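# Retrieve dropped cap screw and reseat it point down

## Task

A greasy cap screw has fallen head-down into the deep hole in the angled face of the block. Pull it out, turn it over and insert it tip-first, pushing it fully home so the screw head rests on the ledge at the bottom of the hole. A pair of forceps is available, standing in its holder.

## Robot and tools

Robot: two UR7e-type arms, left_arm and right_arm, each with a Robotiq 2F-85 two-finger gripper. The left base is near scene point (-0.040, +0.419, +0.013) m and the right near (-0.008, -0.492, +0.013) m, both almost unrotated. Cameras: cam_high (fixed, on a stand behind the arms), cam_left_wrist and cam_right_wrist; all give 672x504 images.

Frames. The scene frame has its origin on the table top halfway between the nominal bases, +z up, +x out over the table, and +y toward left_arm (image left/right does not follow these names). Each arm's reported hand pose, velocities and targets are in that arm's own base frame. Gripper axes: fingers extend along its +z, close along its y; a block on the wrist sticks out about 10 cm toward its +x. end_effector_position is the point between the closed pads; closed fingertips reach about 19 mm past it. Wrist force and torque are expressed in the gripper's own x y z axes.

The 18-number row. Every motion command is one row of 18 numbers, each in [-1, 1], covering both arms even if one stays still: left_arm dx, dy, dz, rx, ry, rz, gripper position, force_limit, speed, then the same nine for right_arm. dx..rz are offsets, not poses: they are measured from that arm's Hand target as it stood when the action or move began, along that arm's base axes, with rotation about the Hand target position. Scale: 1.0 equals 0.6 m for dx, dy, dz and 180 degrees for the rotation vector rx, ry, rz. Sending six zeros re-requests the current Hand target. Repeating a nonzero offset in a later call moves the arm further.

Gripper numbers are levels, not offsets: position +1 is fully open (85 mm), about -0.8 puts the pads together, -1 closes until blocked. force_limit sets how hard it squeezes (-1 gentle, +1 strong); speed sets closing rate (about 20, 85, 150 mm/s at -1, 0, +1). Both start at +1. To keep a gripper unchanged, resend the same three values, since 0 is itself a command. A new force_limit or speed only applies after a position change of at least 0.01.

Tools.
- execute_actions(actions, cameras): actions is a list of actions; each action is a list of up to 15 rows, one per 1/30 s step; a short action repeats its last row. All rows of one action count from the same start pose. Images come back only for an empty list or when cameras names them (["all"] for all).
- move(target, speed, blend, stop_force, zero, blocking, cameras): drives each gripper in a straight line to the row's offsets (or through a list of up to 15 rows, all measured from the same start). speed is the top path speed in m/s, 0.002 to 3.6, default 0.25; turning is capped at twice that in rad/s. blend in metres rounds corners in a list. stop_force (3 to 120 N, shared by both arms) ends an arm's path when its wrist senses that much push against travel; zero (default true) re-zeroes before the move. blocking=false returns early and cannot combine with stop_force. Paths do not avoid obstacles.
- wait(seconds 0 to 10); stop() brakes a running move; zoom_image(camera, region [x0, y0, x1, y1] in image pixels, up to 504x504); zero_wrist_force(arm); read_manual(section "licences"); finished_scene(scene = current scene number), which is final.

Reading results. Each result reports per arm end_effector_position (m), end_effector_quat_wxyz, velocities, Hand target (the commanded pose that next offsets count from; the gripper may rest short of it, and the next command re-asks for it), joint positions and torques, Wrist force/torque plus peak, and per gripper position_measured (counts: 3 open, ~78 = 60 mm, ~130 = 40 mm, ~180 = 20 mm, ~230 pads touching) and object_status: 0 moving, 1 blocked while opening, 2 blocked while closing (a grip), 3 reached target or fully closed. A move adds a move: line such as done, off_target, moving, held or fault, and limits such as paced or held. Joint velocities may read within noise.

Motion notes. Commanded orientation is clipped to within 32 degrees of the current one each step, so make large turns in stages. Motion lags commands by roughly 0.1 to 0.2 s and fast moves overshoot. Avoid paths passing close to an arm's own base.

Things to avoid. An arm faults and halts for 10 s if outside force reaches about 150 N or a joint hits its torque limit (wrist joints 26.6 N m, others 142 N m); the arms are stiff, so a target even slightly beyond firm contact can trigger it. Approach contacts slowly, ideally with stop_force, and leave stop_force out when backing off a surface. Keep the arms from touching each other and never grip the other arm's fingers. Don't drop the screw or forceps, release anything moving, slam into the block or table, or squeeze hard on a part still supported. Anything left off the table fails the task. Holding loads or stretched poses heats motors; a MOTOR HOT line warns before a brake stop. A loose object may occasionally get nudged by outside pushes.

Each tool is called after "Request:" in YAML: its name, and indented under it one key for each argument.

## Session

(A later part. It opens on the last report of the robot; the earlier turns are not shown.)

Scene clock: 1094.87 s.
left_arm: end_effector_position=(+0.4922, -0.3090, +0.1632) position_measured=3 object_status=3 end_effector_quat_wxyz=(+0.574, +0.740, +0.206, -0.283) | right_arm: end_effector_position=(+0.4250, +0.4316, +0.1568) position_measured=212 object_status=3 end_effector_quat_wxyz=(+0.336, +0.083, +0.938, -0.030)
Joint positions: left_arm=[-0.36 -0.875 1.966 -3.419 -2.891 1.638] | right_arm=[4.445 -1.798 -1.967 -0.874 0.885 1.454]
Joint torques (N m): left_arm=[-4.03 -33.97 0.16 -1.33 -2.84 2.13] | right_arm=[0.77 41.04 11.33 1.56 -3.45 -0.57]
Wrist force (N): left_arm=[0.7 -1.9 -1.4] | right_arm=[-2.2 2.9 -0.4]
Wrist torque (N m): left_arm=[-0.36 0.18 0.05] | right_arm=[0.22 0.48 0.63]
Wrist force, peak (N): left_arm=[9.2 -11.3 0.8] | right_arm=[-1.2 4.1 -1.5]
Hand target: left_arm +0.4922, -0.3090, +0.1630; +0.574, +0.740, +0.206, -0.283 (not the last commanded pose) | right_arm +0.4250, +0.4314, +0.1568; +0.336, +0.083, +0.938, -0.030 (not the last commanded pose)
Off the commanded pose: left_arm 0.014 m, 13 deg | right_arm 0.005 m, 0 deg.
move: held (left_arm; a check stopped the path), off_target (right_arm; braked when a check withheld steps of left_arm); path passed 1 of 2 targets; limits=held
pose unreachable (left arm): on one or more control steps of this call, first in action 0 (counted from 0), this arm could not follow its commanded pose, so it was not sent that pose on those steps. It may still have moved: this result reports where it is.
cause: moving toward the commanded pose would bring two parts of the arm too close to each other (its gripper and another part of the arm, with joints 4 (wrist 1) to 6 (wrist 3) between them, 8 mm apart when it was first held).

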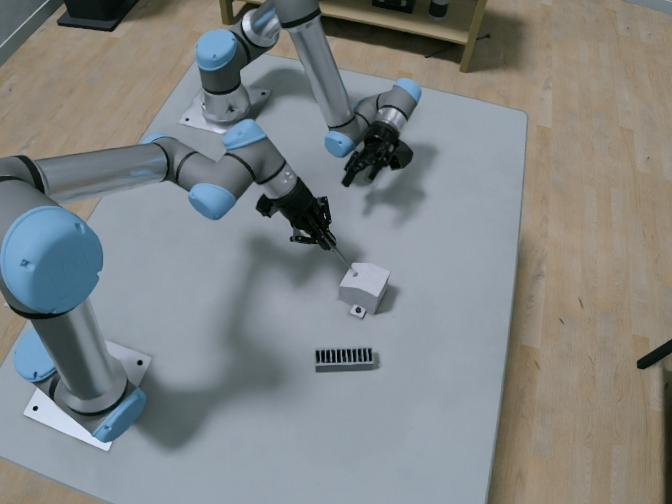

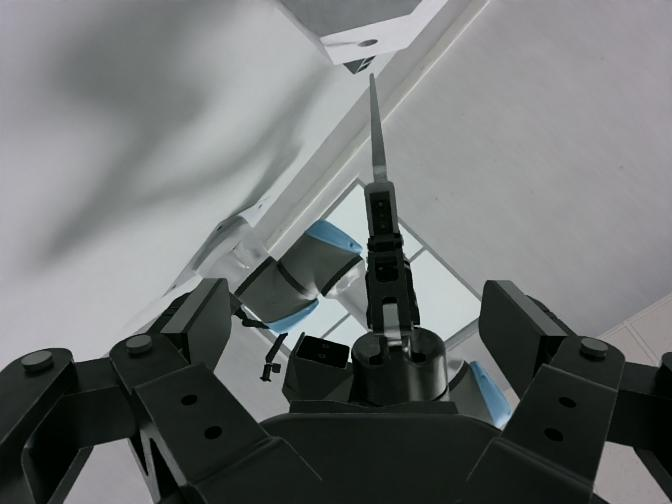

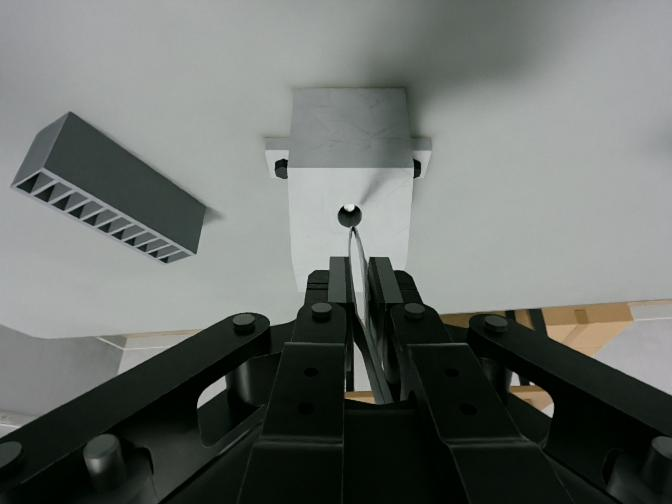

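Request:
move:
  target: [0,0,0,0,0,0,1,1,1,0.0017,-0.002,0.0017,0.00146,0.0082,0,-0.6,-1,-1]
  speed: 0.1
  cameras: ["cam_right_wrist","cam_left_wrist"]

Request:
zoom_image:
  camera: "cam_right_wrist"
  region: [315, 180, 395, 260]

Request:
zoom_image:
  camera: "cam_left_wrist"
  region: [290, 0, 450, 200]

Scene clock: 1445.57 s.
left_arm: end_effector_position=(+0.4922, -0.3090, +0.1630) position_measured=3 object_status=3 end_effector_quat_wxyz=(+0.574, +0.740, +0.206, -0.283) | right_arm: end_effector_position=(+0.4260, +0.4301, +0.1578) position_measured=204 object_status=3 end_effector_quat_wxyz=(+0.324, +0.083, +0.942, -0.029) end_effector_velocity=(+0.001, +0.001, +0.002) end_effector_angular_velocity=(+0.002, -0.008, -0.001)
Joint positions: left_arm=[-0.36 -0.875 1.966 -3.419 -2.891 1.638] | right_arm=[4.432 -1.794 -1.957 -0.881 0.912 1.44]
Joint velocities: left_arm=[within noise] | right_arm=[0.002 0 0.001 0.002 -0.007 0.002]
Joint torques (N m): left_arm=[-4.42 -32.52 0.22 -3.35 -2.94 -2.27] | right_arm=[9.13 31.46 13.36 3.42 -3.41 0.91]
Wrist force (N): left_arm=[0.7 -1.9 -1.5] | right_arm=[-2.7 2.8 0.0]
Wrist torque (N m): left_arm=[-0.37 0.18 0.06] | right_arm=[0.20 0.53 0.74]
Wrist force, peak (N): left_arm=[0.7 -2.1 -1.7] | right_arm=[-2.7 3.0 0.0]
Hand target: left_arm +0.4922, -0.3090, +0.1630; +0.574, +0.740, +0.206, -0.283 | right_arm +0.4260, +0.4302, +0.1578; +0.324, +0.083, +0.942, -0.029
Off the commanded pose: left_arm 0.000 m, 0 deg | right_arm 0.000 m, 0 deg.
move: done
Images, in order (width x height): cam_left_wrist 672x504, cam_right_wrist 672x504.

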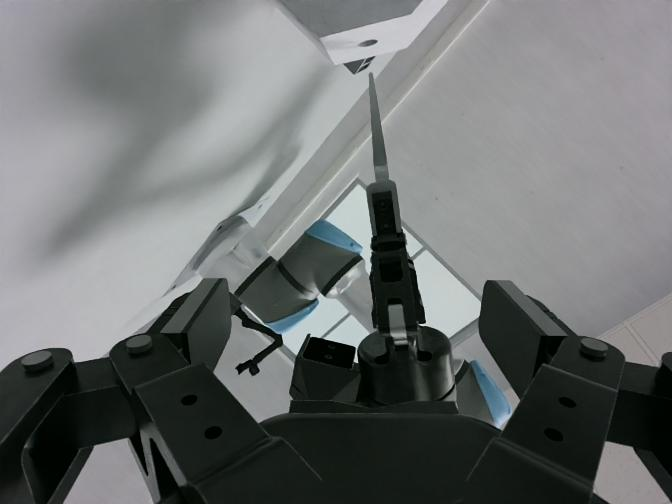

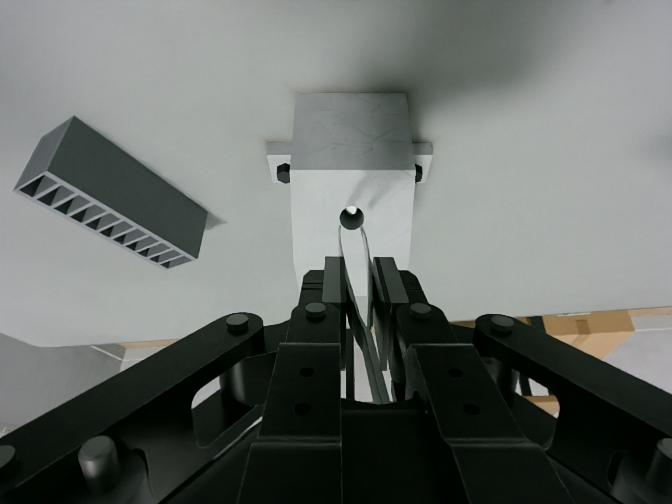

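Scaled by 6.300 from the camera's 672x504 image, which has a finer 960x720 frame.

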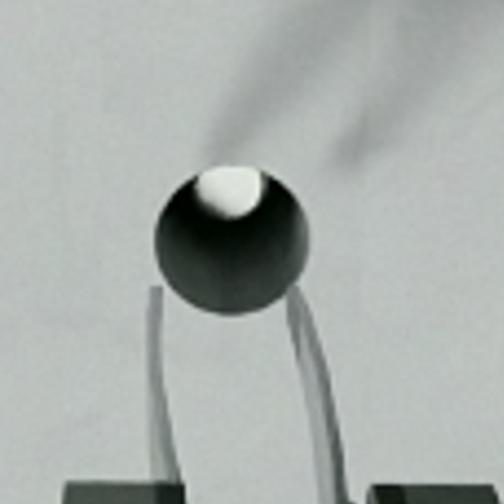

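Scaled by 2.520 from the camera's 672x504 image, which has a finer 960x720 frame.

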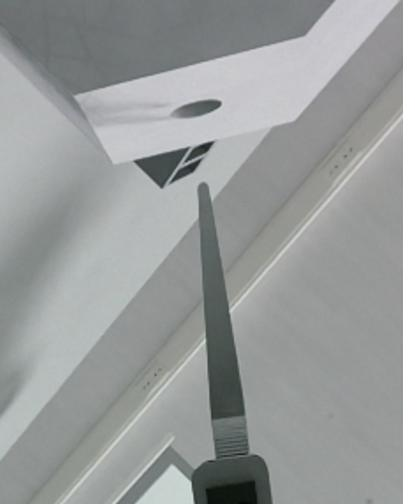

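Request:
move:
  target: [0,0,0,0,0,0,1,1,1,0.0125,-0.0002,-0.0158,0,0,0,-0.61,-1,-1]
  speed: 0.05
  cameras: ["cam_right_wrist"]

Request:
zoom_image:
  camera: "cam_right_wrist"
  region: [315, 180, 395, 260]

Scene clock: 1495.83 s.
left_arm: end_effector_position=(+0.4922, -0.3090, +0.1630) position_measured=3 object_status=3 end_effector_quat_wxyz=(+0.574, +0.740, +0.206, -0.283) | right_arm: end_effector_position=(+0.4336, +0.4299, +0.1482) position_measured=205 object_status=3 end_effector_quat_wxyz=(+0.324, +0.083, +0.942, -0.029) end_effector_velocity=(+0.000, -0.001, +0.001) end_effector_angular_velocity=(-0.002, +0.000, -0.002)
Joint positions: left_arm=[-0.36 -0.875 1.966 -3.419 -2.891 1.638] | right_arm=[4.418 -1.818 -1.96 -0.845 0.913 1.422]
Joint velocities: left_arm=[within noise] | right_arm=[-0.001 0.003 0 -0.006 0 0.002]
Joint torques (N m): left_arm=[-4.85 -31.74 -0.73 -3.41 -2.86 -2.22] | right_arm=[9.84 40.7 13.64 1.16 0.79 1.46]
Wrist force (N): left_arm=[0.7 -1.9 -1.6] | right_arm=[-2.7 2.6 0.0]
Wrist torque (N m): left_arm=[-0.37 0.18 0.06] | right_arm=[0.18 0.53 0.74]
Wrist force, peak (N): left_arm=[0.9 -2.1 -1.7] | right_arm=[-2.7 3.1 -0.1]
Hand target: left_arm +0.4922, -0.3090, +0.1630; +0.574, +0.740, +0.206, -0.283 | right_arm +0.4335, +0.4300, +0.1483; +0.324, +0.083, +0.942, -0.029
Off the commanded pose: left_arm 0.000 m, 0 deg | right_arm 0.000 m, 0 deg.
move: done
Images, in order (width x height): cam_right_wrist 672x504.

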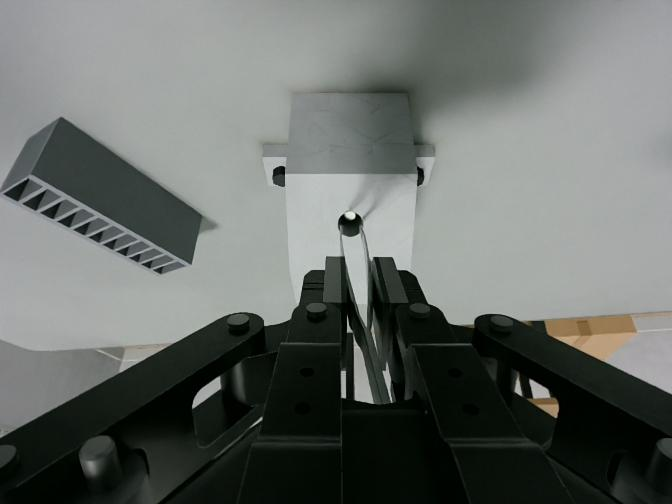

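Scaled by 6.300 from the camera's 672x504 image, which has a finer 960x720 frame.

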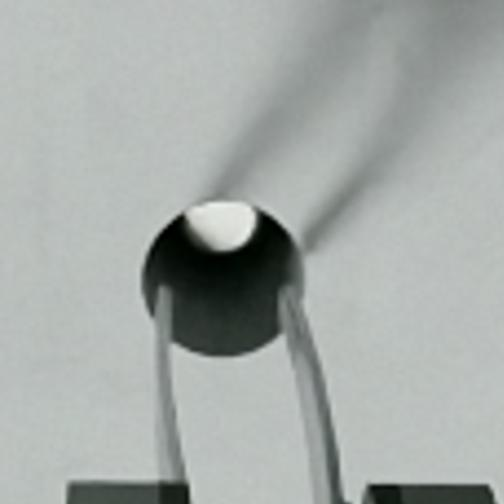

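Request:
move:
  target: [0,0,0,0,0,0,1,1,1,0.02424,-0.00432,-0.03152,0,0,0,-0.61,-1,-1]
  speed: 0.03
  stop_force: 8
  cameras: ["cam_right_wrist","cam_left_wrist"]

Request:
zoom_image:
  camera: "cam_right_wrist"
  region: [315, 190, 395, 270]

Scene clock: 1534.13 s.
left_arm: end_effector_position=(+0.4922, -0.3090, +0.1630) position_measured=3 object_status=3 end_effector_quat_wxyz=(+0.574, +0.740, +0.206, -0.283) | right_arm: end_effector_position=(+0.4480, +0.4275, +0.1294) position_measured=205 object_status=3 end_effector_quat_wxyz=(+0.324, +0.083, +0.942, -0.029)
Joint positions: left_arm=[-0.36 -0.875 1.966 -3.419 -2.891 1.638] | right_arm=[4.391 -1.862 -1.966 -0.772 0.916 1.387]
Joint torques (N m): left_arm=[-5.37 -31.38 -2.63 -3.45 -2.96 -2.22] | right_arm=[11.14 41.16 27.36 3.21 -2.69 1.44]
Wrist force (N): left_arm=[0.6 -1.9 -1.5] | right_arm=[-2.3 2.8 -0.3]
Wrist torque (N m): left_arm=[-0.36 0.21 0.05] | right_arm=[0.21 0.48 0.69]
Wrist force, peak (N): left_arm=[0.7 -2.0 -1.9] | right_arm=[-2.7 3.1 -0.1]
Hand target: left_arm +0.4922, -0.3090, +0.1630; +0.574, +0.740, +0.206, -0.283 | right_arm +0.4480, +0.4275, +0.1294; +0.324, +0.083, +0.942, -0.029
Off the commanded pose: left_arm 0.000 m, 0 deg | right_arm 0.000 m, 0 deg.
move: done
Images, in order (width x height): cam_left_wrist 672x504, cam_right_wrist 672x504.

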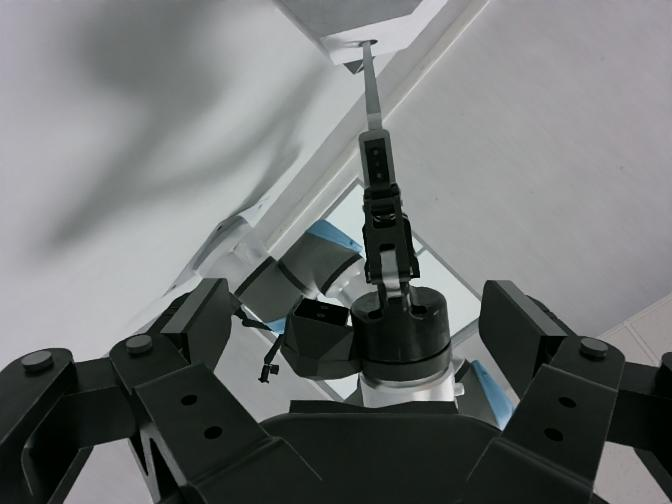

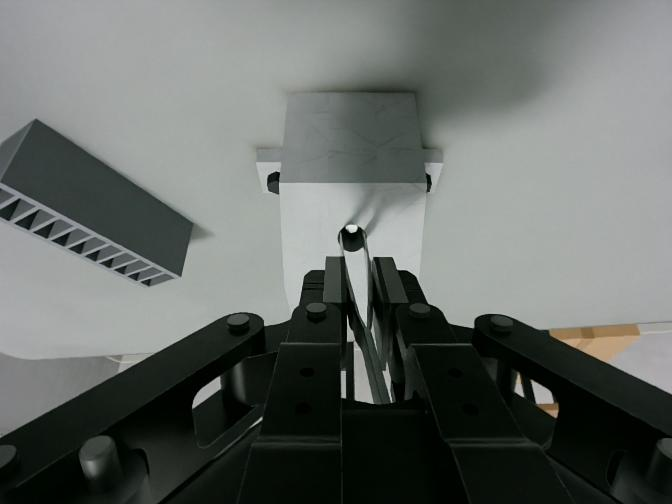

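Scaled by 6.300 from the camera's 672x504 image, which has a finer 960x720 frame.

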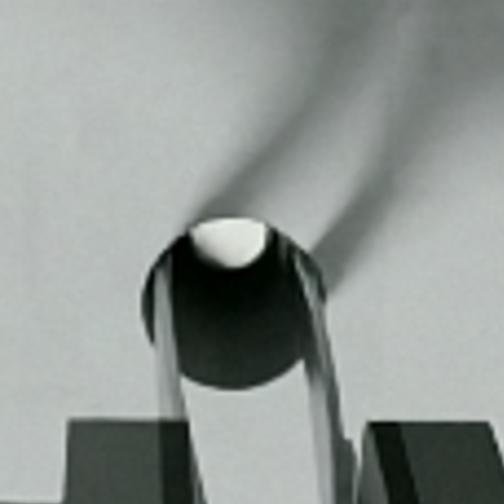

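Request:
move:
  target: [0,0,0,0,0,0,1,1,1,0.01223,-0.0015,-0.01577,0,0,0,-0.61,-1,-1]
  speed: 0.02
  stop_force: 6
  cameras: ["cam_right_wrist"]

Request:
zoom_image:
  camera: "cam_right_wrist"
  region: [315, 190, 395, 270]

Scene clock: 1548.60 s.
left_arm: end_effector_position=(+0.4922, -0.3090, +0.1630) position_measured=3 object_status=3 end_effector_quat_wxyz=(+0.574, +0.740, +0.206, -0.283) | right_arm: end_effector_position=(+0.4554, +0.4266, +0.1199) position_measured=205 object_status=3 end_effector_quat_wxyz=(+0.324, +0.083, +0.942, -0.029)
Joint positions: left_arm=[-0.36 -0.875 1.966 -3.419 -2.891 1.638] | right_arm=[4.377 -1.886 -1.967 -0.736 0.918 1.37]
Joint torques (N m): left_arm=[-4.9 -32.15 -3.91 -3.48 -2.83 -2.23] | right_arm=[10.82 41.75 11.76 1.53 -1.21 1.49]
Wrist force (N): left_arm=[0.8 -1.9 -1.6] | right_arm=[-2.2 3.0 -0.1]
Wrist torque (N m): left_arm=[-0.36 0.17 0.06] | right_arm=[0.27 0.45 0.71]
Wrist force, peak (N): left_arm=[0.7 -2.2 -1.7] | right_arm=[-2.4 3.2 -0.2]
Hand target: left_arm +0.4922, -0.3090, +0.1630; +0.574, +0.740, +0.206, -0.283 | right_arm +0.4554, +0.4266, +0.1199; +0.324, +0.083, +0.942, -0.029
Off the commanded pose: left_arm 0.000 m, 0 deg | right_arm 0.000 m, 0 deg.
move: done
Images, in order (width x height): cam_right_wrist 672x504.

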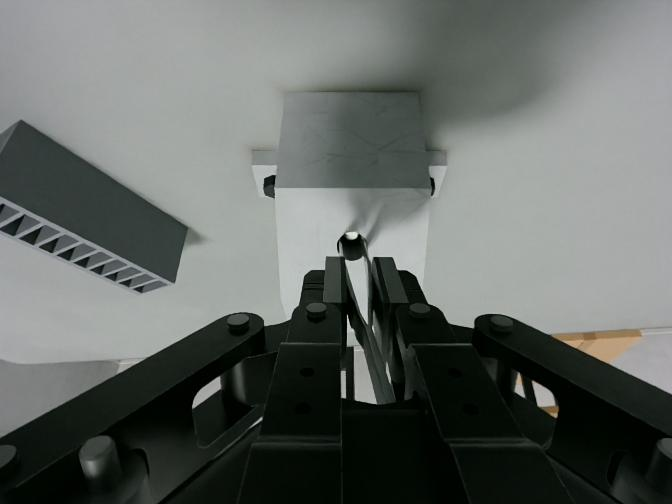

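Scaled by 6.300 from the camera's 672x504 image, which has a finer 960x720 frame.

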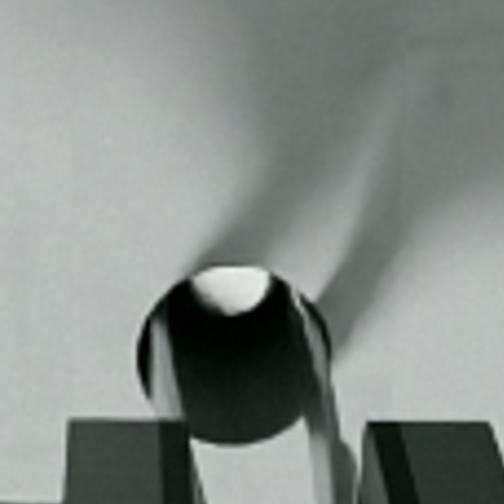

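Request:
move:
  target: [0,0,0,0,0,0,1,1,1,0,0,0,0,0,0,-1,-0.7,-1]
  cameras: ["cam_right_wrist"]

Request:
zoom_image:
  camera: "cam_right_wrist"
  region: [300, 190, 420, 310]

Scene clock: 1578.63 s.
left_arm: end_effector_position=(+0.4922, -0.3090, +0.1630) position_measured=3 object_status=3 end_effector_quat_wxyz=(+0.574, +0.740, +0.206, -0.283) | right_arm: end_effector_position=(+0.4554, +0.4266, +0.1199) position_measured=215 object_status=2 end_effector_quat_wxyz=(+0.324, +0.083, +0.942, -0.029)
Joint positions: left_arm=[-0.36 -0.875 1.966 -3.419 -2.891 1.638] | right_arm=[4.377 -1.886 -1.967 -0.736 0.918 1.37]
Joint torques (N m): left_arm=[-5.42 -31.4 -5.12 -3.38 -2.76 -2] | right_arm=[10.37 41.52 18.53 1.92 -3.26 1.4]
Wrist force (N): left_arm=[0.5 -2.0 -1.5] | right_arm=[-2.7 3.1 -0.2]
Wrist torque (N m): left_arm=[-0.39 0.21 0.06] | right_arm=[0.26 0.50 0.71]
Wrist force, peak (N): left_arm=[0.6 -2.2 -1.6] | right_arm=[-2.9 3.0 -0.1]
Hand target: left_arm +0.4922, -0.3090, +0.1630; +0.574, +0.740, +0.206, -0.283 | right_arm +0.4554, +0.4266, +0.1199; +0.324, +0.083, +0.942, -0.029
Off the commanded pose: left_arm 0.000 m, 0 deg | right_arm 0.000 m, 0 deg.
move: done
Images, in order (width x height): cam_right_wrist 672x504.

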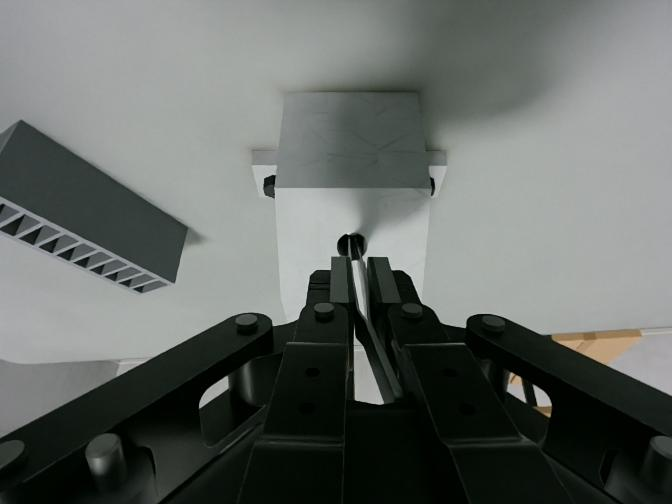

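Scaled by 4.200 from the camera's 672x504 image, which has a finer 960x720 frame.

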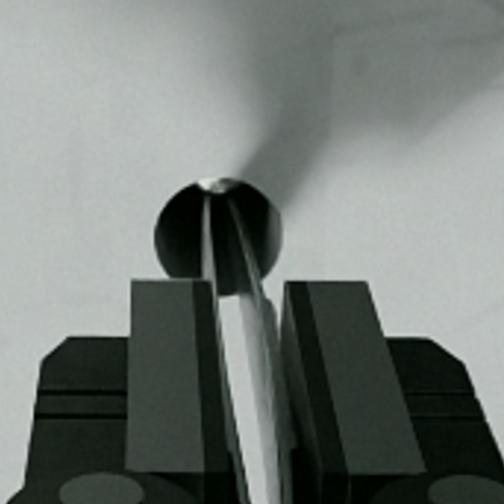

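Request:
zoom_image:
  camera: "cam_right_wrist"
  region: [330, 220, 375, 265]

Scaled by 11.200 from the camera's 672x504 image, which has a finer 960x720 frame.

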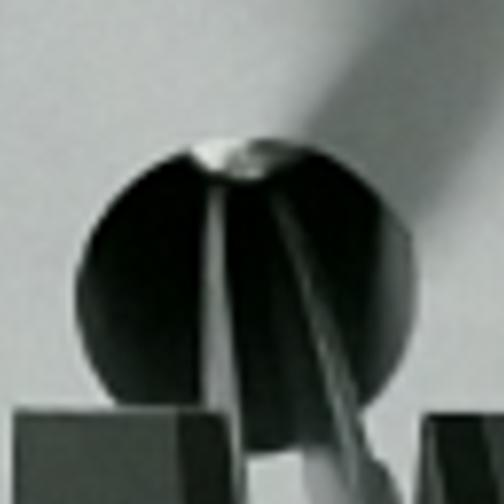

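Request:
move:
  target:
    - [0,0,0,0,0,0,1,1,1,0,0,0,0,0,0,-0.61,-1,-1]
    - [0,0,0,0,0,0,1,1,1,-0.0202,0.0036,0.02627,0,0,0,-0.61,-1,-1]
  speed: 0.05
  cameras: ["cam_right_wrist"]

Request:
zoom_image:
  camera: "cam_right_wrist"
  region: [320, 200, 380, 260]

Scene clock: 1665.23 s.
left_arm: end_effector_position=(+0.4922, -0.3090, +0.1630) position_measured=3 object_status=3 end_effector_quat_wxyz=(+0.574, +0.740, +0.206, -0.283) | right_arm: end_effector_position=(+0.4432, +0.4288, +0.1358) position_measured=205 object_status=3 end_effector_quat_wxyz=(+0.324, +0.083, +0.942, -0.029)
Joint positions: left_arm=[-0.36 -0.875 1.966 -3.419 -2.891 1.638] | right_arm=[4.4 -1.848 -1.963 -0.796 0.915 1.399]
Joint torques (N m): left_arm=[-5.25 -31.76 -7.24 -3.44 -2.79 -2.28] | right_arm=[-13.38 19.16 18.79 4.69 -2.54 -1.68]
Wrist force (N): left_arm=[0.6 -1.9 -1.6] | right_arm=[-2.3 2.9 -0.4]
Wrist torque (N m): left_arm=[-0.36 0.19 0.06] | right_arm=[0.22 0.47 0.71]
Wrist force, peak (N): left_arm=[0.7 -2.2 -1.7] | right_arm=[-2.7 3.1 -0.2]
Hand target: left_arm +0.4922, -0.3090, +0.1630; +0.574, +0.740, +0.206, -0.283 | right_arm +0.4432, +0.4287, +0.1357; +0.324, +0.083, +0.942, -0.029
Off the commanded pose: left_arm 0.000 m, 0 deg | right_arm 0.000 m, 0 deg.
move: done
Images, in order (width x height): cam_right_wrist 672x504.

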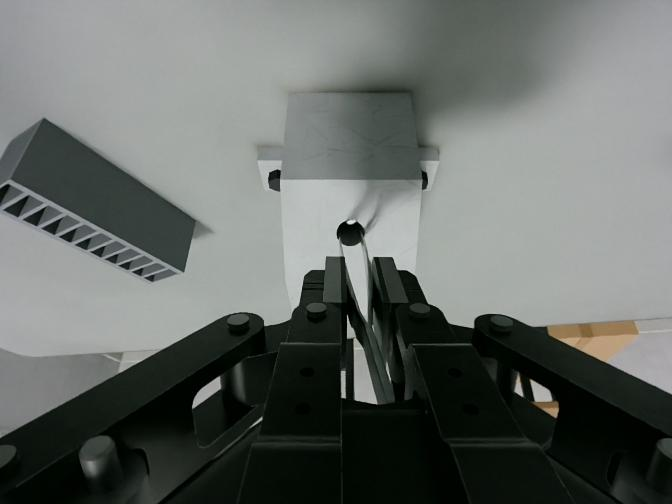

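Scaled by 8.400 from the camera's 672x504 image, which has a finer 960x720 frame.

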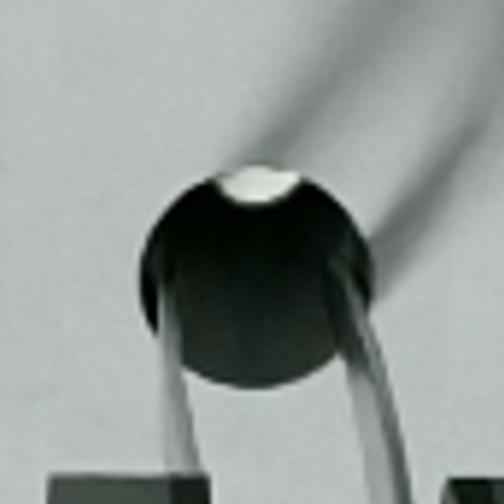

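Request:
move:
  target: [0,0,0,0,0,0,1,1,1,0.0171,-0.0031,-0.0266,0,0,0,-0.61,-1,-1]
  speed: 0.03
  stop_force: 6
  cameras: ["cam_right_wrist"]

Request:
zoom_image:
  camera: "cam_right_wrist"
  region: [325, 210, 385, 270]

Scene clock: 1712.83 s.
left_arm: end_effector_position=(+0.4922, -0.3090, +0.1630) position_measured=3 object_status=3 end_effector_quat_wxyz=(+0.574, +0.740, +0.206, -0.283) | right_arm: end_effector_position=(+0.4535, +0.4269, +0.1197) position_measured=205 object_status=3 end_effector_quat_wxyz=(+0.324, +0.083, +0.942, -0.029)
Joint positions: left_arm=[-0.36 -0.875 1.966 -3.419 -2.891 1.638] | right_arm=[4.38 -1.885 -1.969 -0.738 0.917 1.374]
Joint torques (N m): left_arm=[-4.36 -31.98 -8.74 -3.3 -2.74 -2.2] | right_arm=[10.7 41.51 26.98 3.29 -2.28 1.5]
Wrist force (N): left_arm=[0.6 -2.1 -1.8] | right_arm=[-2.3 2.7 0.0]
Wrist torque (N m): left_arm=[-0.39 0.19 0.06] | right_arm=[0.21 0.46 0.68]
Wrist force, peak (N): left_arm=[0.8 -2.2 -1.7] | right_arm=[-2.7 3.1 -0.3]
Hand target: left_arm +0.4922, -0.3090, +0.1630; +0.574, +0.740, +0.206, -0.283 | right_arm +0.4535, +0.4269, +0.1197; +0.324, +0.083, +0.942, -0.029
Off the commanded pose: left_arm 0.000 m, 0 deg | right_arm 0.000 m, 0 deg.
move: done
Images, in order (width x height): cam_right_wrist 672x504.

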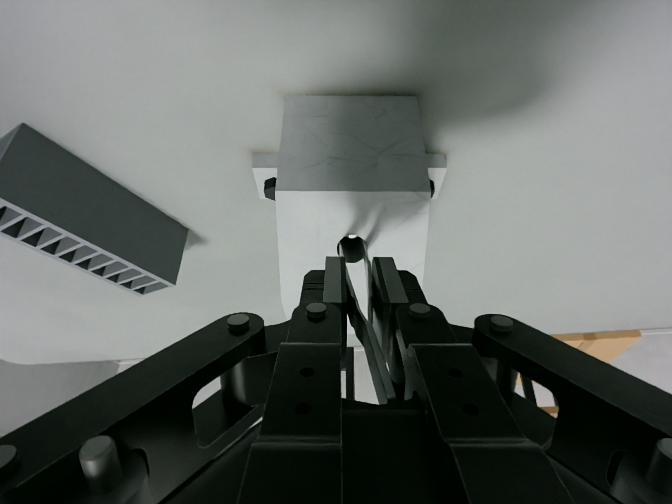

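Scaled by 8.400 from the camera's 672x504 image, which has a finer 960x720 frame.

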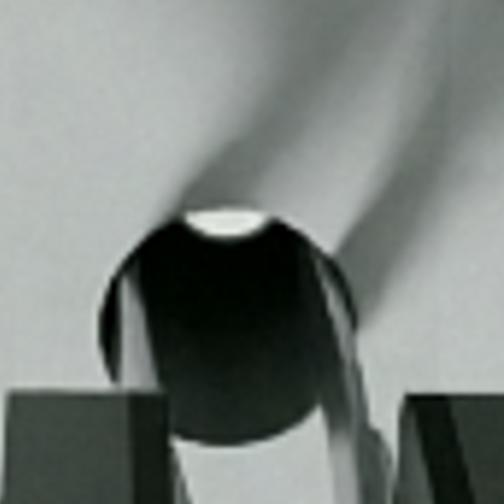

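Request:
move:
  target: [0,0,0,0,0,0,1,1,1,0,0,0,0,0,0,-1,-1,-1]
  cameras: ["cam_right_wrist"]

Request:
zoom_image:
  camera: "cam_right_wrist"
  region: [325, 210, 385, 270]

Scene clock: 1730.53 s.
left_arm: end_effector_position=(+0.4922, -0.3090, +0.1630) position_measured=3 object_status=3 end_effector_quat_wxyz=(+0.574, +0.740, +0.206, -0.283) | right_arm: end_effector_position=(+0.4535, +0.4269, +0.1197) position_measured=215 object_status=2 end_effector_quat_wxyz=(+0.324, +0.083, +0.942, -0.029)
Joint positions: left_arm=[-0.36 -0.875 1.966 -3.419 -2.891 1.638] | right_arm=[4.38 -1.885 -1.969 -0.738 0.917 1.374]
Joint torques (N m): left_arm=[-4.78 -31.23 -9.2 -3.29 -2.72 -2.25] | right_arm=[10.67 40.97 26.65 3.33 -3.44 1.29]
Wrist force (N): left_arm=[0.6 -2.0 -1.5] | right_arm=[-2.3 3.0 -0.1]
Wrist torque (N m): left_arm=[-0.38 0.19 0.05] | right_arm=[0.24 0.44 0.69]
Wrist force, peak (N): left_arm=[0.8 -2.1 -1.6] | right_arm=[-2.5 3.2 0.0]
Hand target: left_arm +0.4922, -0.3090, +0.1630; +0.574, +0.740, +0.206, -0.283 | right_arm +0.4535, +0.4269, +0.1197; +0.324, +0.083, +0.942, -0.029
Off the commanded pose: left_arm 0.000 m, 0 deg | right_arm 0.000 m, 0 deg.
move: done
Images, in order (width x height): cam_right_wrist 672x504.

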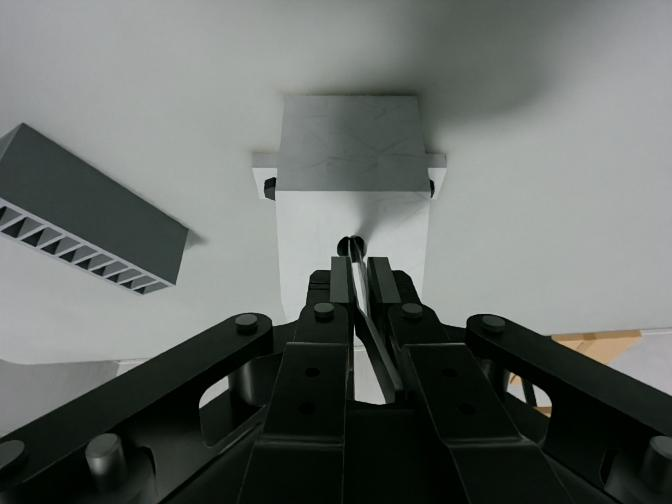

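Scaled by 8.400 from the camera's 672x504 image, which has a finer 960x720 frame.

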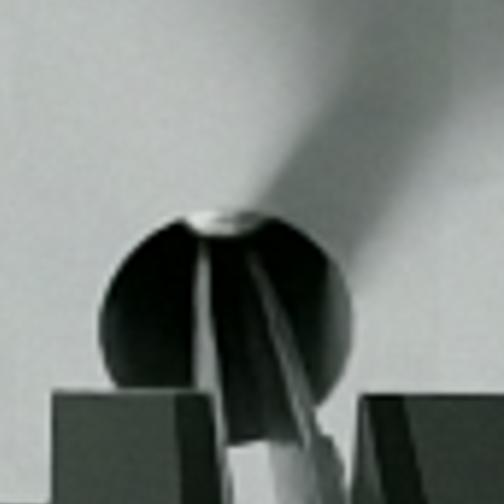

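Request:
move:
  target:
    - [0,0,0,0,0,0,1,1,1,0,0,0,0,0,0,-0.61,-1,-1]
    - [0,0,0,0,0,0,1,1,1,0.001,0,0.0113,0.00341,0.01914,0,-0.61,-1,-1]
  speed: 0.05
  cameras: ["cam_right_wrist"]

Request:
zoom_image:
  camera: "cam_right_wrist"
  region: [325, 210, 385, 270]

Scene clock: 1887.53 s.
left_arm: end_effector_position=(+0.4922, -0.3090, +0.1630) position_measured=3 object_status=3 end_effector_quat_wxyz=(+0.574, +0.740, +0.206, -0.283) | right_arm: end_effector_position=(+0.4542, +0.4268, +0.1267) position_measured=205 object_status=3 end_effector_quat_wxyz=(+0.295, +0.084, +0.951, -0.026) end_effector_velocity=(+0.002, +0.000, +0.001) end_effector_angular_velocity=(+0.004, -0.007, -0.002)
Joint positions: left_arm=[-0.36 -0.875 1.966 -3.419 -2.891 1.638] | right_arm=[4.355 -1.87 -1.938 -0.783 0.98 1.353]
Joint velocities: left_arm=[within noise] | right_arm=[0 0 0 0.005 -0.006 0.002]
Joint torques (N m): left_arm=[-4.92 -31.82 -11.66 -3.33 -2.72 -2.25] | right_arm=[11.17 22.4 10.35 4.68 -3.34 1.28]
Wrist force (N): left_arm=[0.6 -1.9 -1.6] | right_arm=[-2.4 2.5 -0.3]
Wrist torque (N m): left_arm=[-0.36 0.20 0.06] | right_arm=[0.17 0.50 0.70]
Wrist force, peak (N): left_arm=[0.8 -2.2 -1.7] | right_arm=[-2.9 2.9 -0.2]
Hand target: left_arm +0.4922, -0.3090, +0.1630; +0.574, +0.740, +0.206, -0.283 | right_arm +0.4541, +0.4269, +0.1265; +0.295, +0.084, +0.951, -0.026
Off the commanded pose: left_arm 0.000 m, 0 deg | right_arm 0.000 m, 0 deg.
move: done
Images, in order (width x height): cam_right_wrist 672x504.

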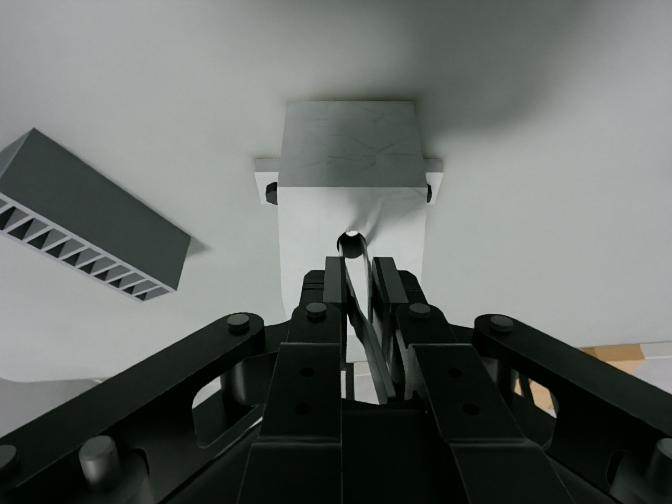

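Scaled by 8.400 from the camera's 672x504 image, which has a finer 960x720 frame.

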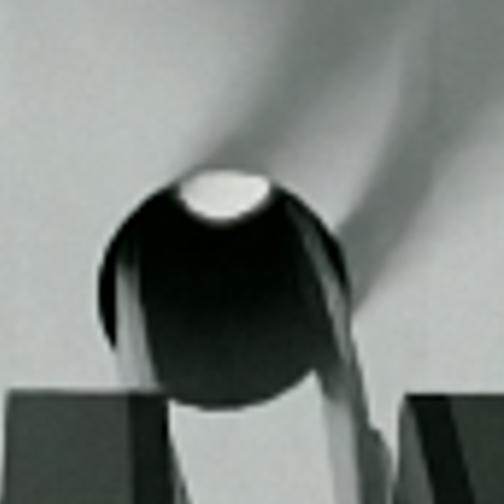

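Request:
move:
  target: [0,0,0,0,0,0,1,1,1,0,0,0,0,0,0,-1,-1,-1]
  cameras: ["cam_right_wrist"]

Request:
zoom_image:
  camera: "cam_right_wrist"
  region: [325, 210, 385, 270]

Scene clock: 1905.03 s.
left_arm: end_effector_position=(+0.4922, -0.3090, +0.1630) position_measured=3 object_status=3 end_effector_quat_wxyz=(+0.574, +0.740, +0.206, -0.283) | right_arm: end_effector_position=(+0.4541, +0.4269, +0.1265) position_measured=215 object_status=2 end_effector_quat_wxyz=(+0.295, +0.084, +0.951, -0.026)
Joint positions: left_arm=[-0.36 -0.875 1.966 -3.419 -2.891 1.638] | right_arm=[4.356 -1.87 -1.938 -0.783 0.98 1.353]
Joint torques (N m): left_arm=[-5.36 -31.71 -12.22 -3.45 -2.58 -2.13] | right_arm=[10.77 20.32 10.84 4.27 0.91 1.32]
Wrist force (N): left_arm=[0.6 -1.8 -1.6] | right_arm=[-2.5 2.9 -0.5]
Wrist torque (N m): left_arm=[-0.34 0.19 0.06] | right_arm=[0.21 0.48 0.68]
Wrist force, peak (N): left_arm=[0.7 -2.2 -1.7] | right_arm=[-2.6 2.9 -0.6]
Hand target: left_arm +0.4922, -0.3090, +0.1630; +0.574, +0.740, +0.206, -0.283 | right_arm +0.4541, +0.4269, +0.1265; +0.295, +0.084, +0.951, -0.026
Off the commanded pose: left_arm 0.000 m, 0 deg | right_arm 0.000 m, 0 deg.
move: done
Images, in order (width x height): cam_right_wrist 672x504.

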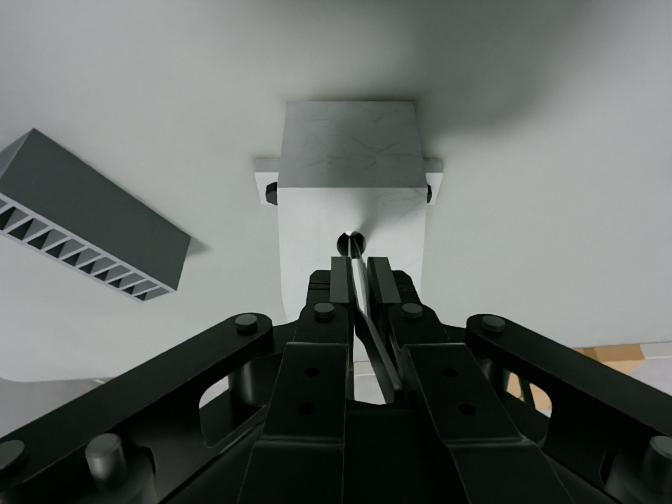

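Scaled by 8.400 from the camera's 672x504 image, which has a finer 960x720 frame.

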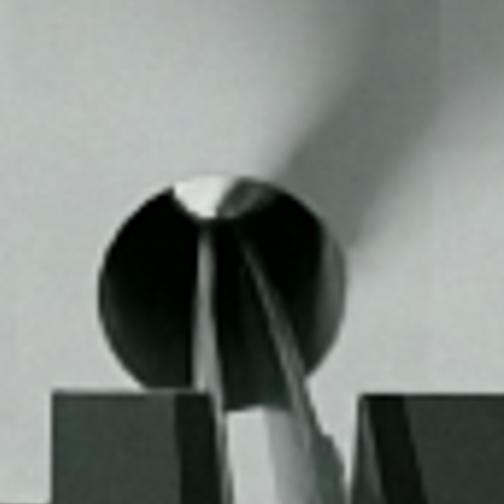

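Request:
zoom_image:
  camera: "cam_right_wrist"
  region: [336, 226, 366, 256]

Scaled by 16.800 from the camera's 672x504 image, which has a finer 960x720 frame.

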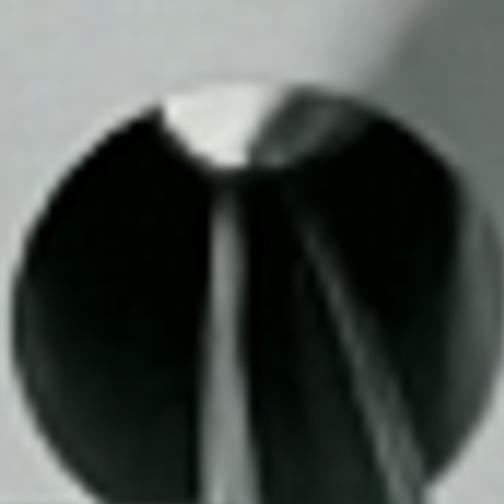

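Request:
move:
  target:
    - [0,0,0,0,0,0,1,1,1,-0.01763,0.00313,0.02607,0,0,0,-1,-1,-1]
    - [0,0,0,0,0,0,1,1,1,-0.01967,0.00345,0.02465,0,0,0,-1,-1,-1]
  speed: 0.04

Request:
move:
  target: [0,0,0,0,0,0,1,1,1,0.02042,-0.00363,-0.03018,0,0,0,-1,-1,-1]
  speed: 0.01
  stop_force: 3
  cameras: ["cam_right_wrist"]

Request:
zoom_image:
  camera: "cam_right_wrist"
  region: [325, 210, 385, 270]

Scene clock: 1952.47 s.
left_arm: end_effector_position=(+0.4922, -0.3090, +0.1630) position_measured=3 object_status=3 end_effector_quat_wxyz=(+0.574, +0.740, +0.206, -0.283) | right_arm: end_effector_position=(+0.4422, +0.4290, +0.1413) position_measured=215 object_status=2 end_effector_quat_wxyz=(+0.295, +0.084, +0.951, -0.026)
Joint positions: left_arm=[-0.36 -0.875 1.966 -3.419 -2.891 1.638] | right_arm=[4.378 -1.835 -1.934 -0.836 0.977 1.38]
Joint torques (N m): left_arm=[-5.79 -31.86 -14.07 -3.39 -2.68 -2.1] | right_arm=[-7.67 18.65 23.45 3.12 -3.22 -0.82]
Wrist force (N): left_arm=[0.6 -1.9 -1.7] | right_arm=[-2.6 2.8 -0.1]
Wrist torque (N m): left_arm=[-0.37 0.19 0.06] | right_arm=[0.18 0.52 0.60]
Wrist force, peak (N): left_arm=[0.7 -2.2 -1.7] | right_arm=[-3.2 2.8 -0.2]
Hand target: left_arm +0.4922, -0.3090, +0.1630; +0.574, +0.740, +0.206, -0.283 | right_arm +0.4423, +0.4289, +0.1413; +0.295, +0.084, +0.951, -0.026
Off the commanded pose: left_arm 0.000 m, 0 deg | right_arm 0.000 m, 0 deg.
move: done

Scene clock: 1955.90 s.
left_arm: end_effector_position=(+0.4922, -0.3090, +0.1630) position_measured=3 object_status=3 end_effector_quat_wxyz=(+0.574, +0.740, +0.206, -0.283) | right_arm: end_effector_position=(+0.4545, +0.4267, +0.1232) position_measured=215 object_status=2 end_effector_quat_wxyz=(+0.295, +0.084, +0.951, -0.026)
Joint positions: left_arm=[-0.36 -0.875 1.966 -3.419 -2.891 1.638] | right_arm=[4.355 -1.876 -1.941 -0.773 0.98 1.352]
Joint torques (N m): left_arm=[-4.5 -31.43 -14.61 -3.35 -2.63 -2.29] | right_arm=[11.6 41.08 18.24 1.5 0.63 1.02]
Wrist force (N): left_arm=[0.6 -1.9 -1.5] | right_arm=[-4.4 2.7 -0.5]
Wrist torque (N m): left_arm=[-0.36 0.19 0.06] | right_arm=[0.20 0.40 0.71]
Wrist force, peak (N): left_arm=[1.1 -2.0 -1.6] | right_arm=[-4.5 2.9 -0.9]
Hand target: left_arm +0.4922, -0.3090, +0.1630; +0.574, +0.740, +0.206, -0.283 | right_arm +0.4545, +0.4267, +0.1232; +0.295, +0.084, +0.951, -0.026
Off the commanded pose: left_arm 0.000 m, 0 deg | right_arm 0.000 m, 0 deg.
move: done
Images, in order (width x height): cam_right_wrist 672x504.

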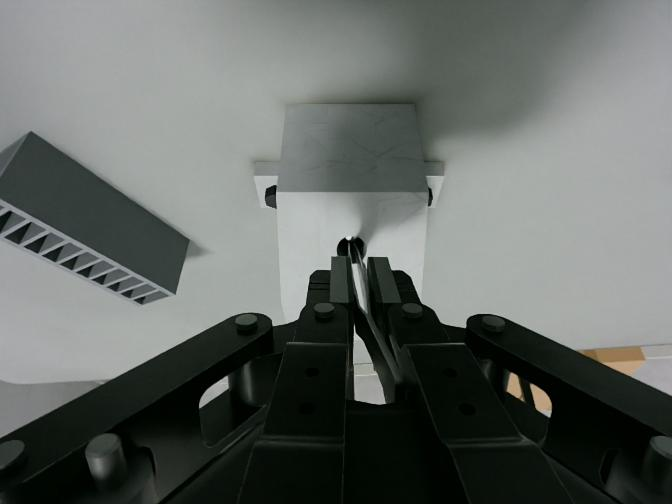

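Scaled by 8.400 from the camera's 672x504 image, which has a finer 960x720 frame.

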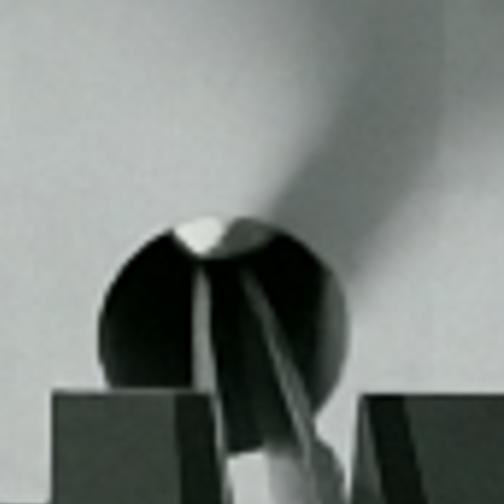

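Request:
move:
  target: [0,0,0,0,0,0,1,1,1,-0.0402,0.00715,0.05943,0,0,0,-1,-1,-1]
  speed: 0.06
  cameras: ["cam_right_wrist","cam_left_wrist"]

Request:
zoom_image:
  camera: "cam_right_wrist"
  region: [315, 180, 395, 260]

Request:
zoom_image:
  camera: "cam_left_wrist"
  region: [290, 0, 450, 200]

Scene clock: 2058.07 s.
left_arm: end_effector_position=(+0.4922, -0.3090, +0.1630) position_measured=3 object_status=3 end_effector_quat_wxyz=(+0.574, +0.740, +0.206, -0.283) | right_arm: end_effector_position=(+0.4304, +0.4312, +0.1590) position_measured=215 object_status=2 end_effector_quat_wxyz=(+0.295, +0.084, +0.951, -0.026)
Joint positions: left_arm=[-0.36 -0.875 1.966 -3.419 -2.891 1.638] | right_arm=[4.401 -1.797 -1.924 -0.898 0.975 1.407]
Joint torques (N m): left_arm=[-4.55 -31.3 -16.4 -3.32 -2.71 -2.13] | right_arm=[-12.57 22.28 11.8 3.13 -1.95 -1.56]
Wrist force (N): left_arm=[0.5 -1.9 -1.4] | right_arm=[-2.6 2.7 -0.4]
Wrist torque (N m): left_arm=[-0.38 0.21 0.05] | right_arm=[0.16 0.51 0.72]
Wrist force, peak (N): left_arm=[0.8 -2.1 -1.8] | right_arm=[-4.7 2.7 -0.6]
Hand target: left_arm +0.4922, -0.3090, +0.1630; +0.574, +0.740, +0.206, -0.283 | right_arm +0.4304, +0.4310, +0.1588; +0.295, +0.084, +0.951, -0.026
Off the commanded pose: left_arm 0.000 m, 0 deg | right_arm 0.000 m, 0 deg.
move: done
Images, in order (width x height): cam_left_wrist 672x504, cam_right_wrist 672x504.

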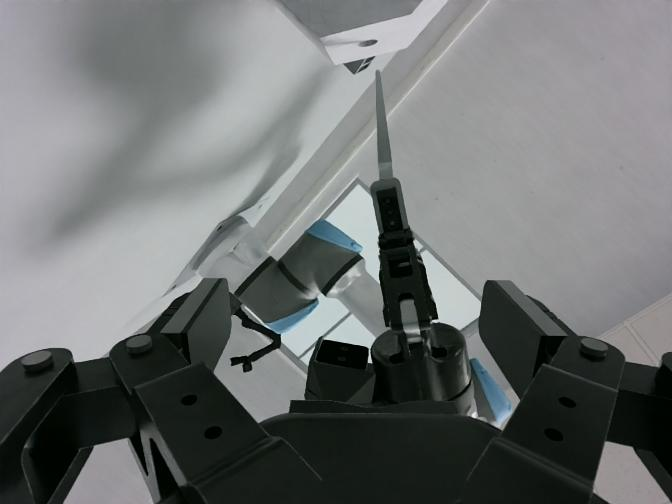

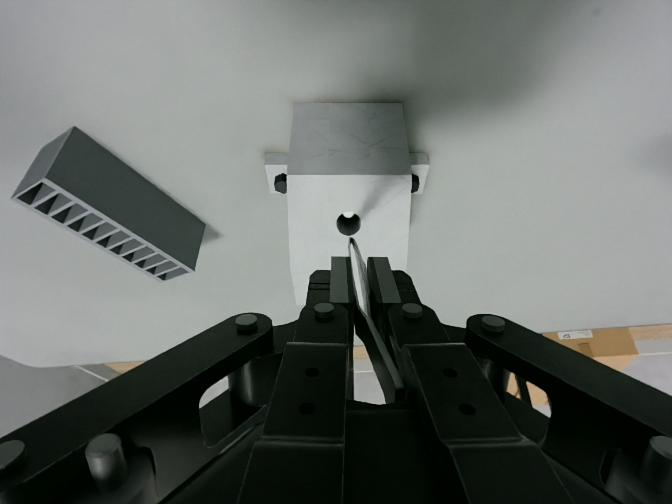

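Scaled by 6.300 from the camera's 672x504 image, which has a finer 960x720 frame.

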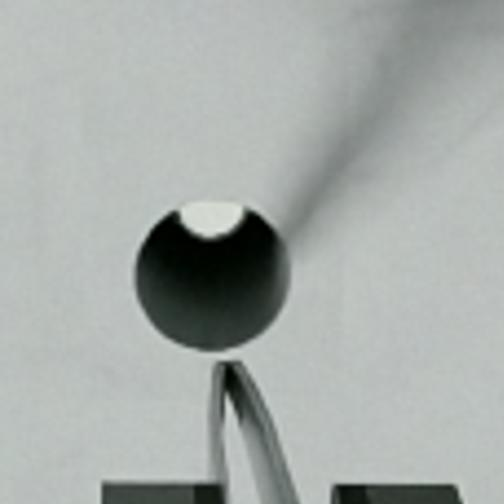

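Scaled by 2.520 from the camera's 672x504 image, which has a finer 960x720 frame.

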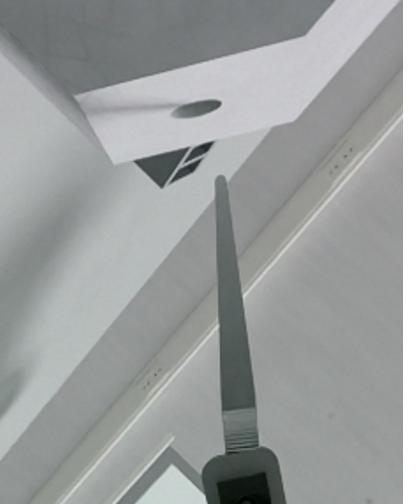

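Request:
execute_actions:
  actions: []
  cameras: ["all"]

Scene clock: 2098.70 s.
left_arm: end_effector_position=(+0.4922, -0.3090, +0.1630) position_measured=3 object_status=3 end_effector_quat_wxyz=(+0.574, +0.740, +0.206, -0.283) | right_arm: end_effector_position=(+0.4304, +0.4310, +0.1588) position_measured=215 object_status=2 end_effector_quat_wxyz=(+0.295, +0.084, +0.951, -0.026)
Joint positions: left_arm=[-0.36 -0.875 1.966 -3.419 -2.891 1.638] | right_arm=[4.401 -1.798 -1.925 -0.899 0.975 1.407]
Joint velocities: within noise
Joint torques (N m): left_arm=[-5.08 -32.03 -17.4 -3.25 -2.52 -2.21] | right_arm=[-12.31 18.14 11.16 1.95 1.34 0.42]
Wrist force (N): left_arm=[0.6 -2.0 -1.7] | right_arm=[-2.7 2.7 -0.3]
Wrist torque (N m): left_arm=[-0.39 0.19 0.06] | right_arm=[0.17 0.54 0.72]
Wrist force, peak (N): left_arm=[0.9 -2.1 -1.8] | right_arm=[-2.8 2.9 -0.1]
Hand target: left_arm +0.4922, -0.3090, +0.1630; +0.574, +0.740, +0.206, -0.283 | right_arm +0.4304, +0.4310, +0.1588; +0.295, +0.084, +0.951, -0.026
Tool commands: left_gripper/position=+1.0 left_gripper/force_limit=+1.0 left_gripper/speed=+1.0 right_gripper/position=-1.0 right_gripper/force_limit=-1.0 right_gripper/speed=-1.0
Off the commanded pose: left_arm 0.000 m, 0 deg | right_arm 0.000 m, 0 deg.

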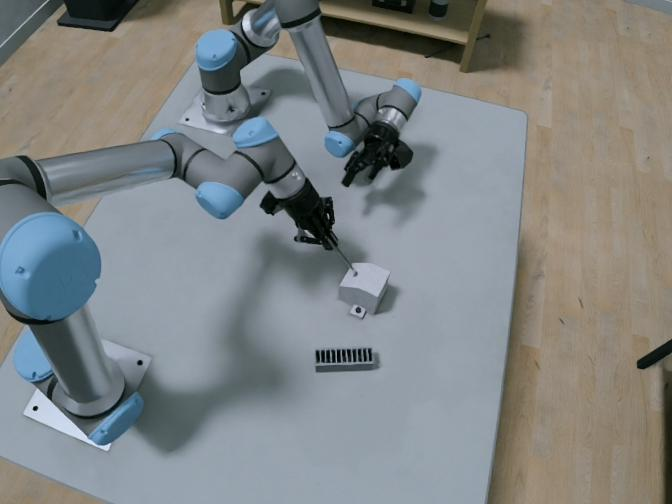

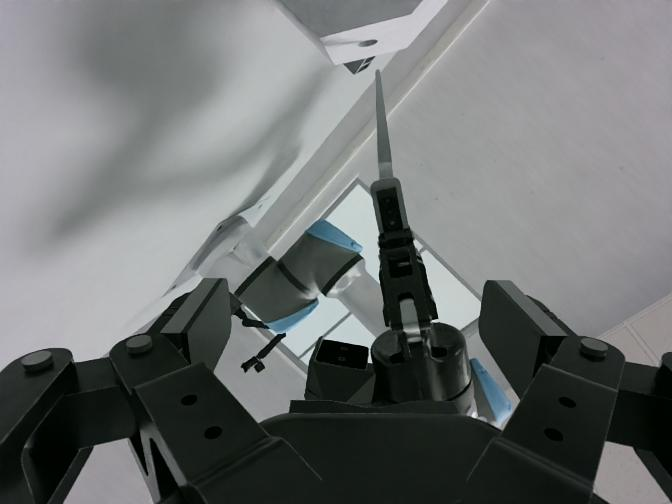

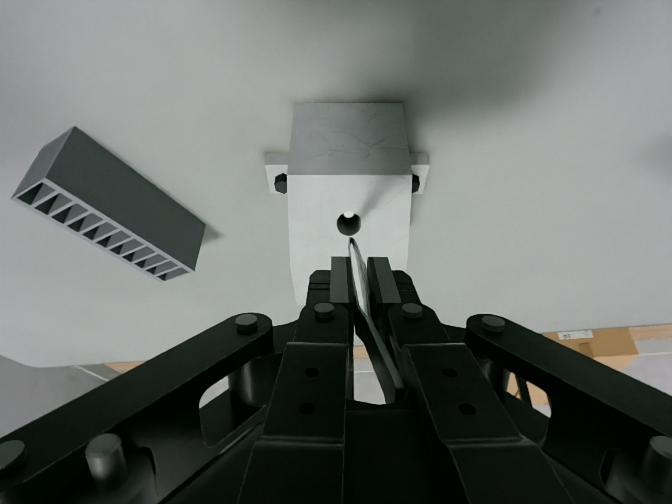

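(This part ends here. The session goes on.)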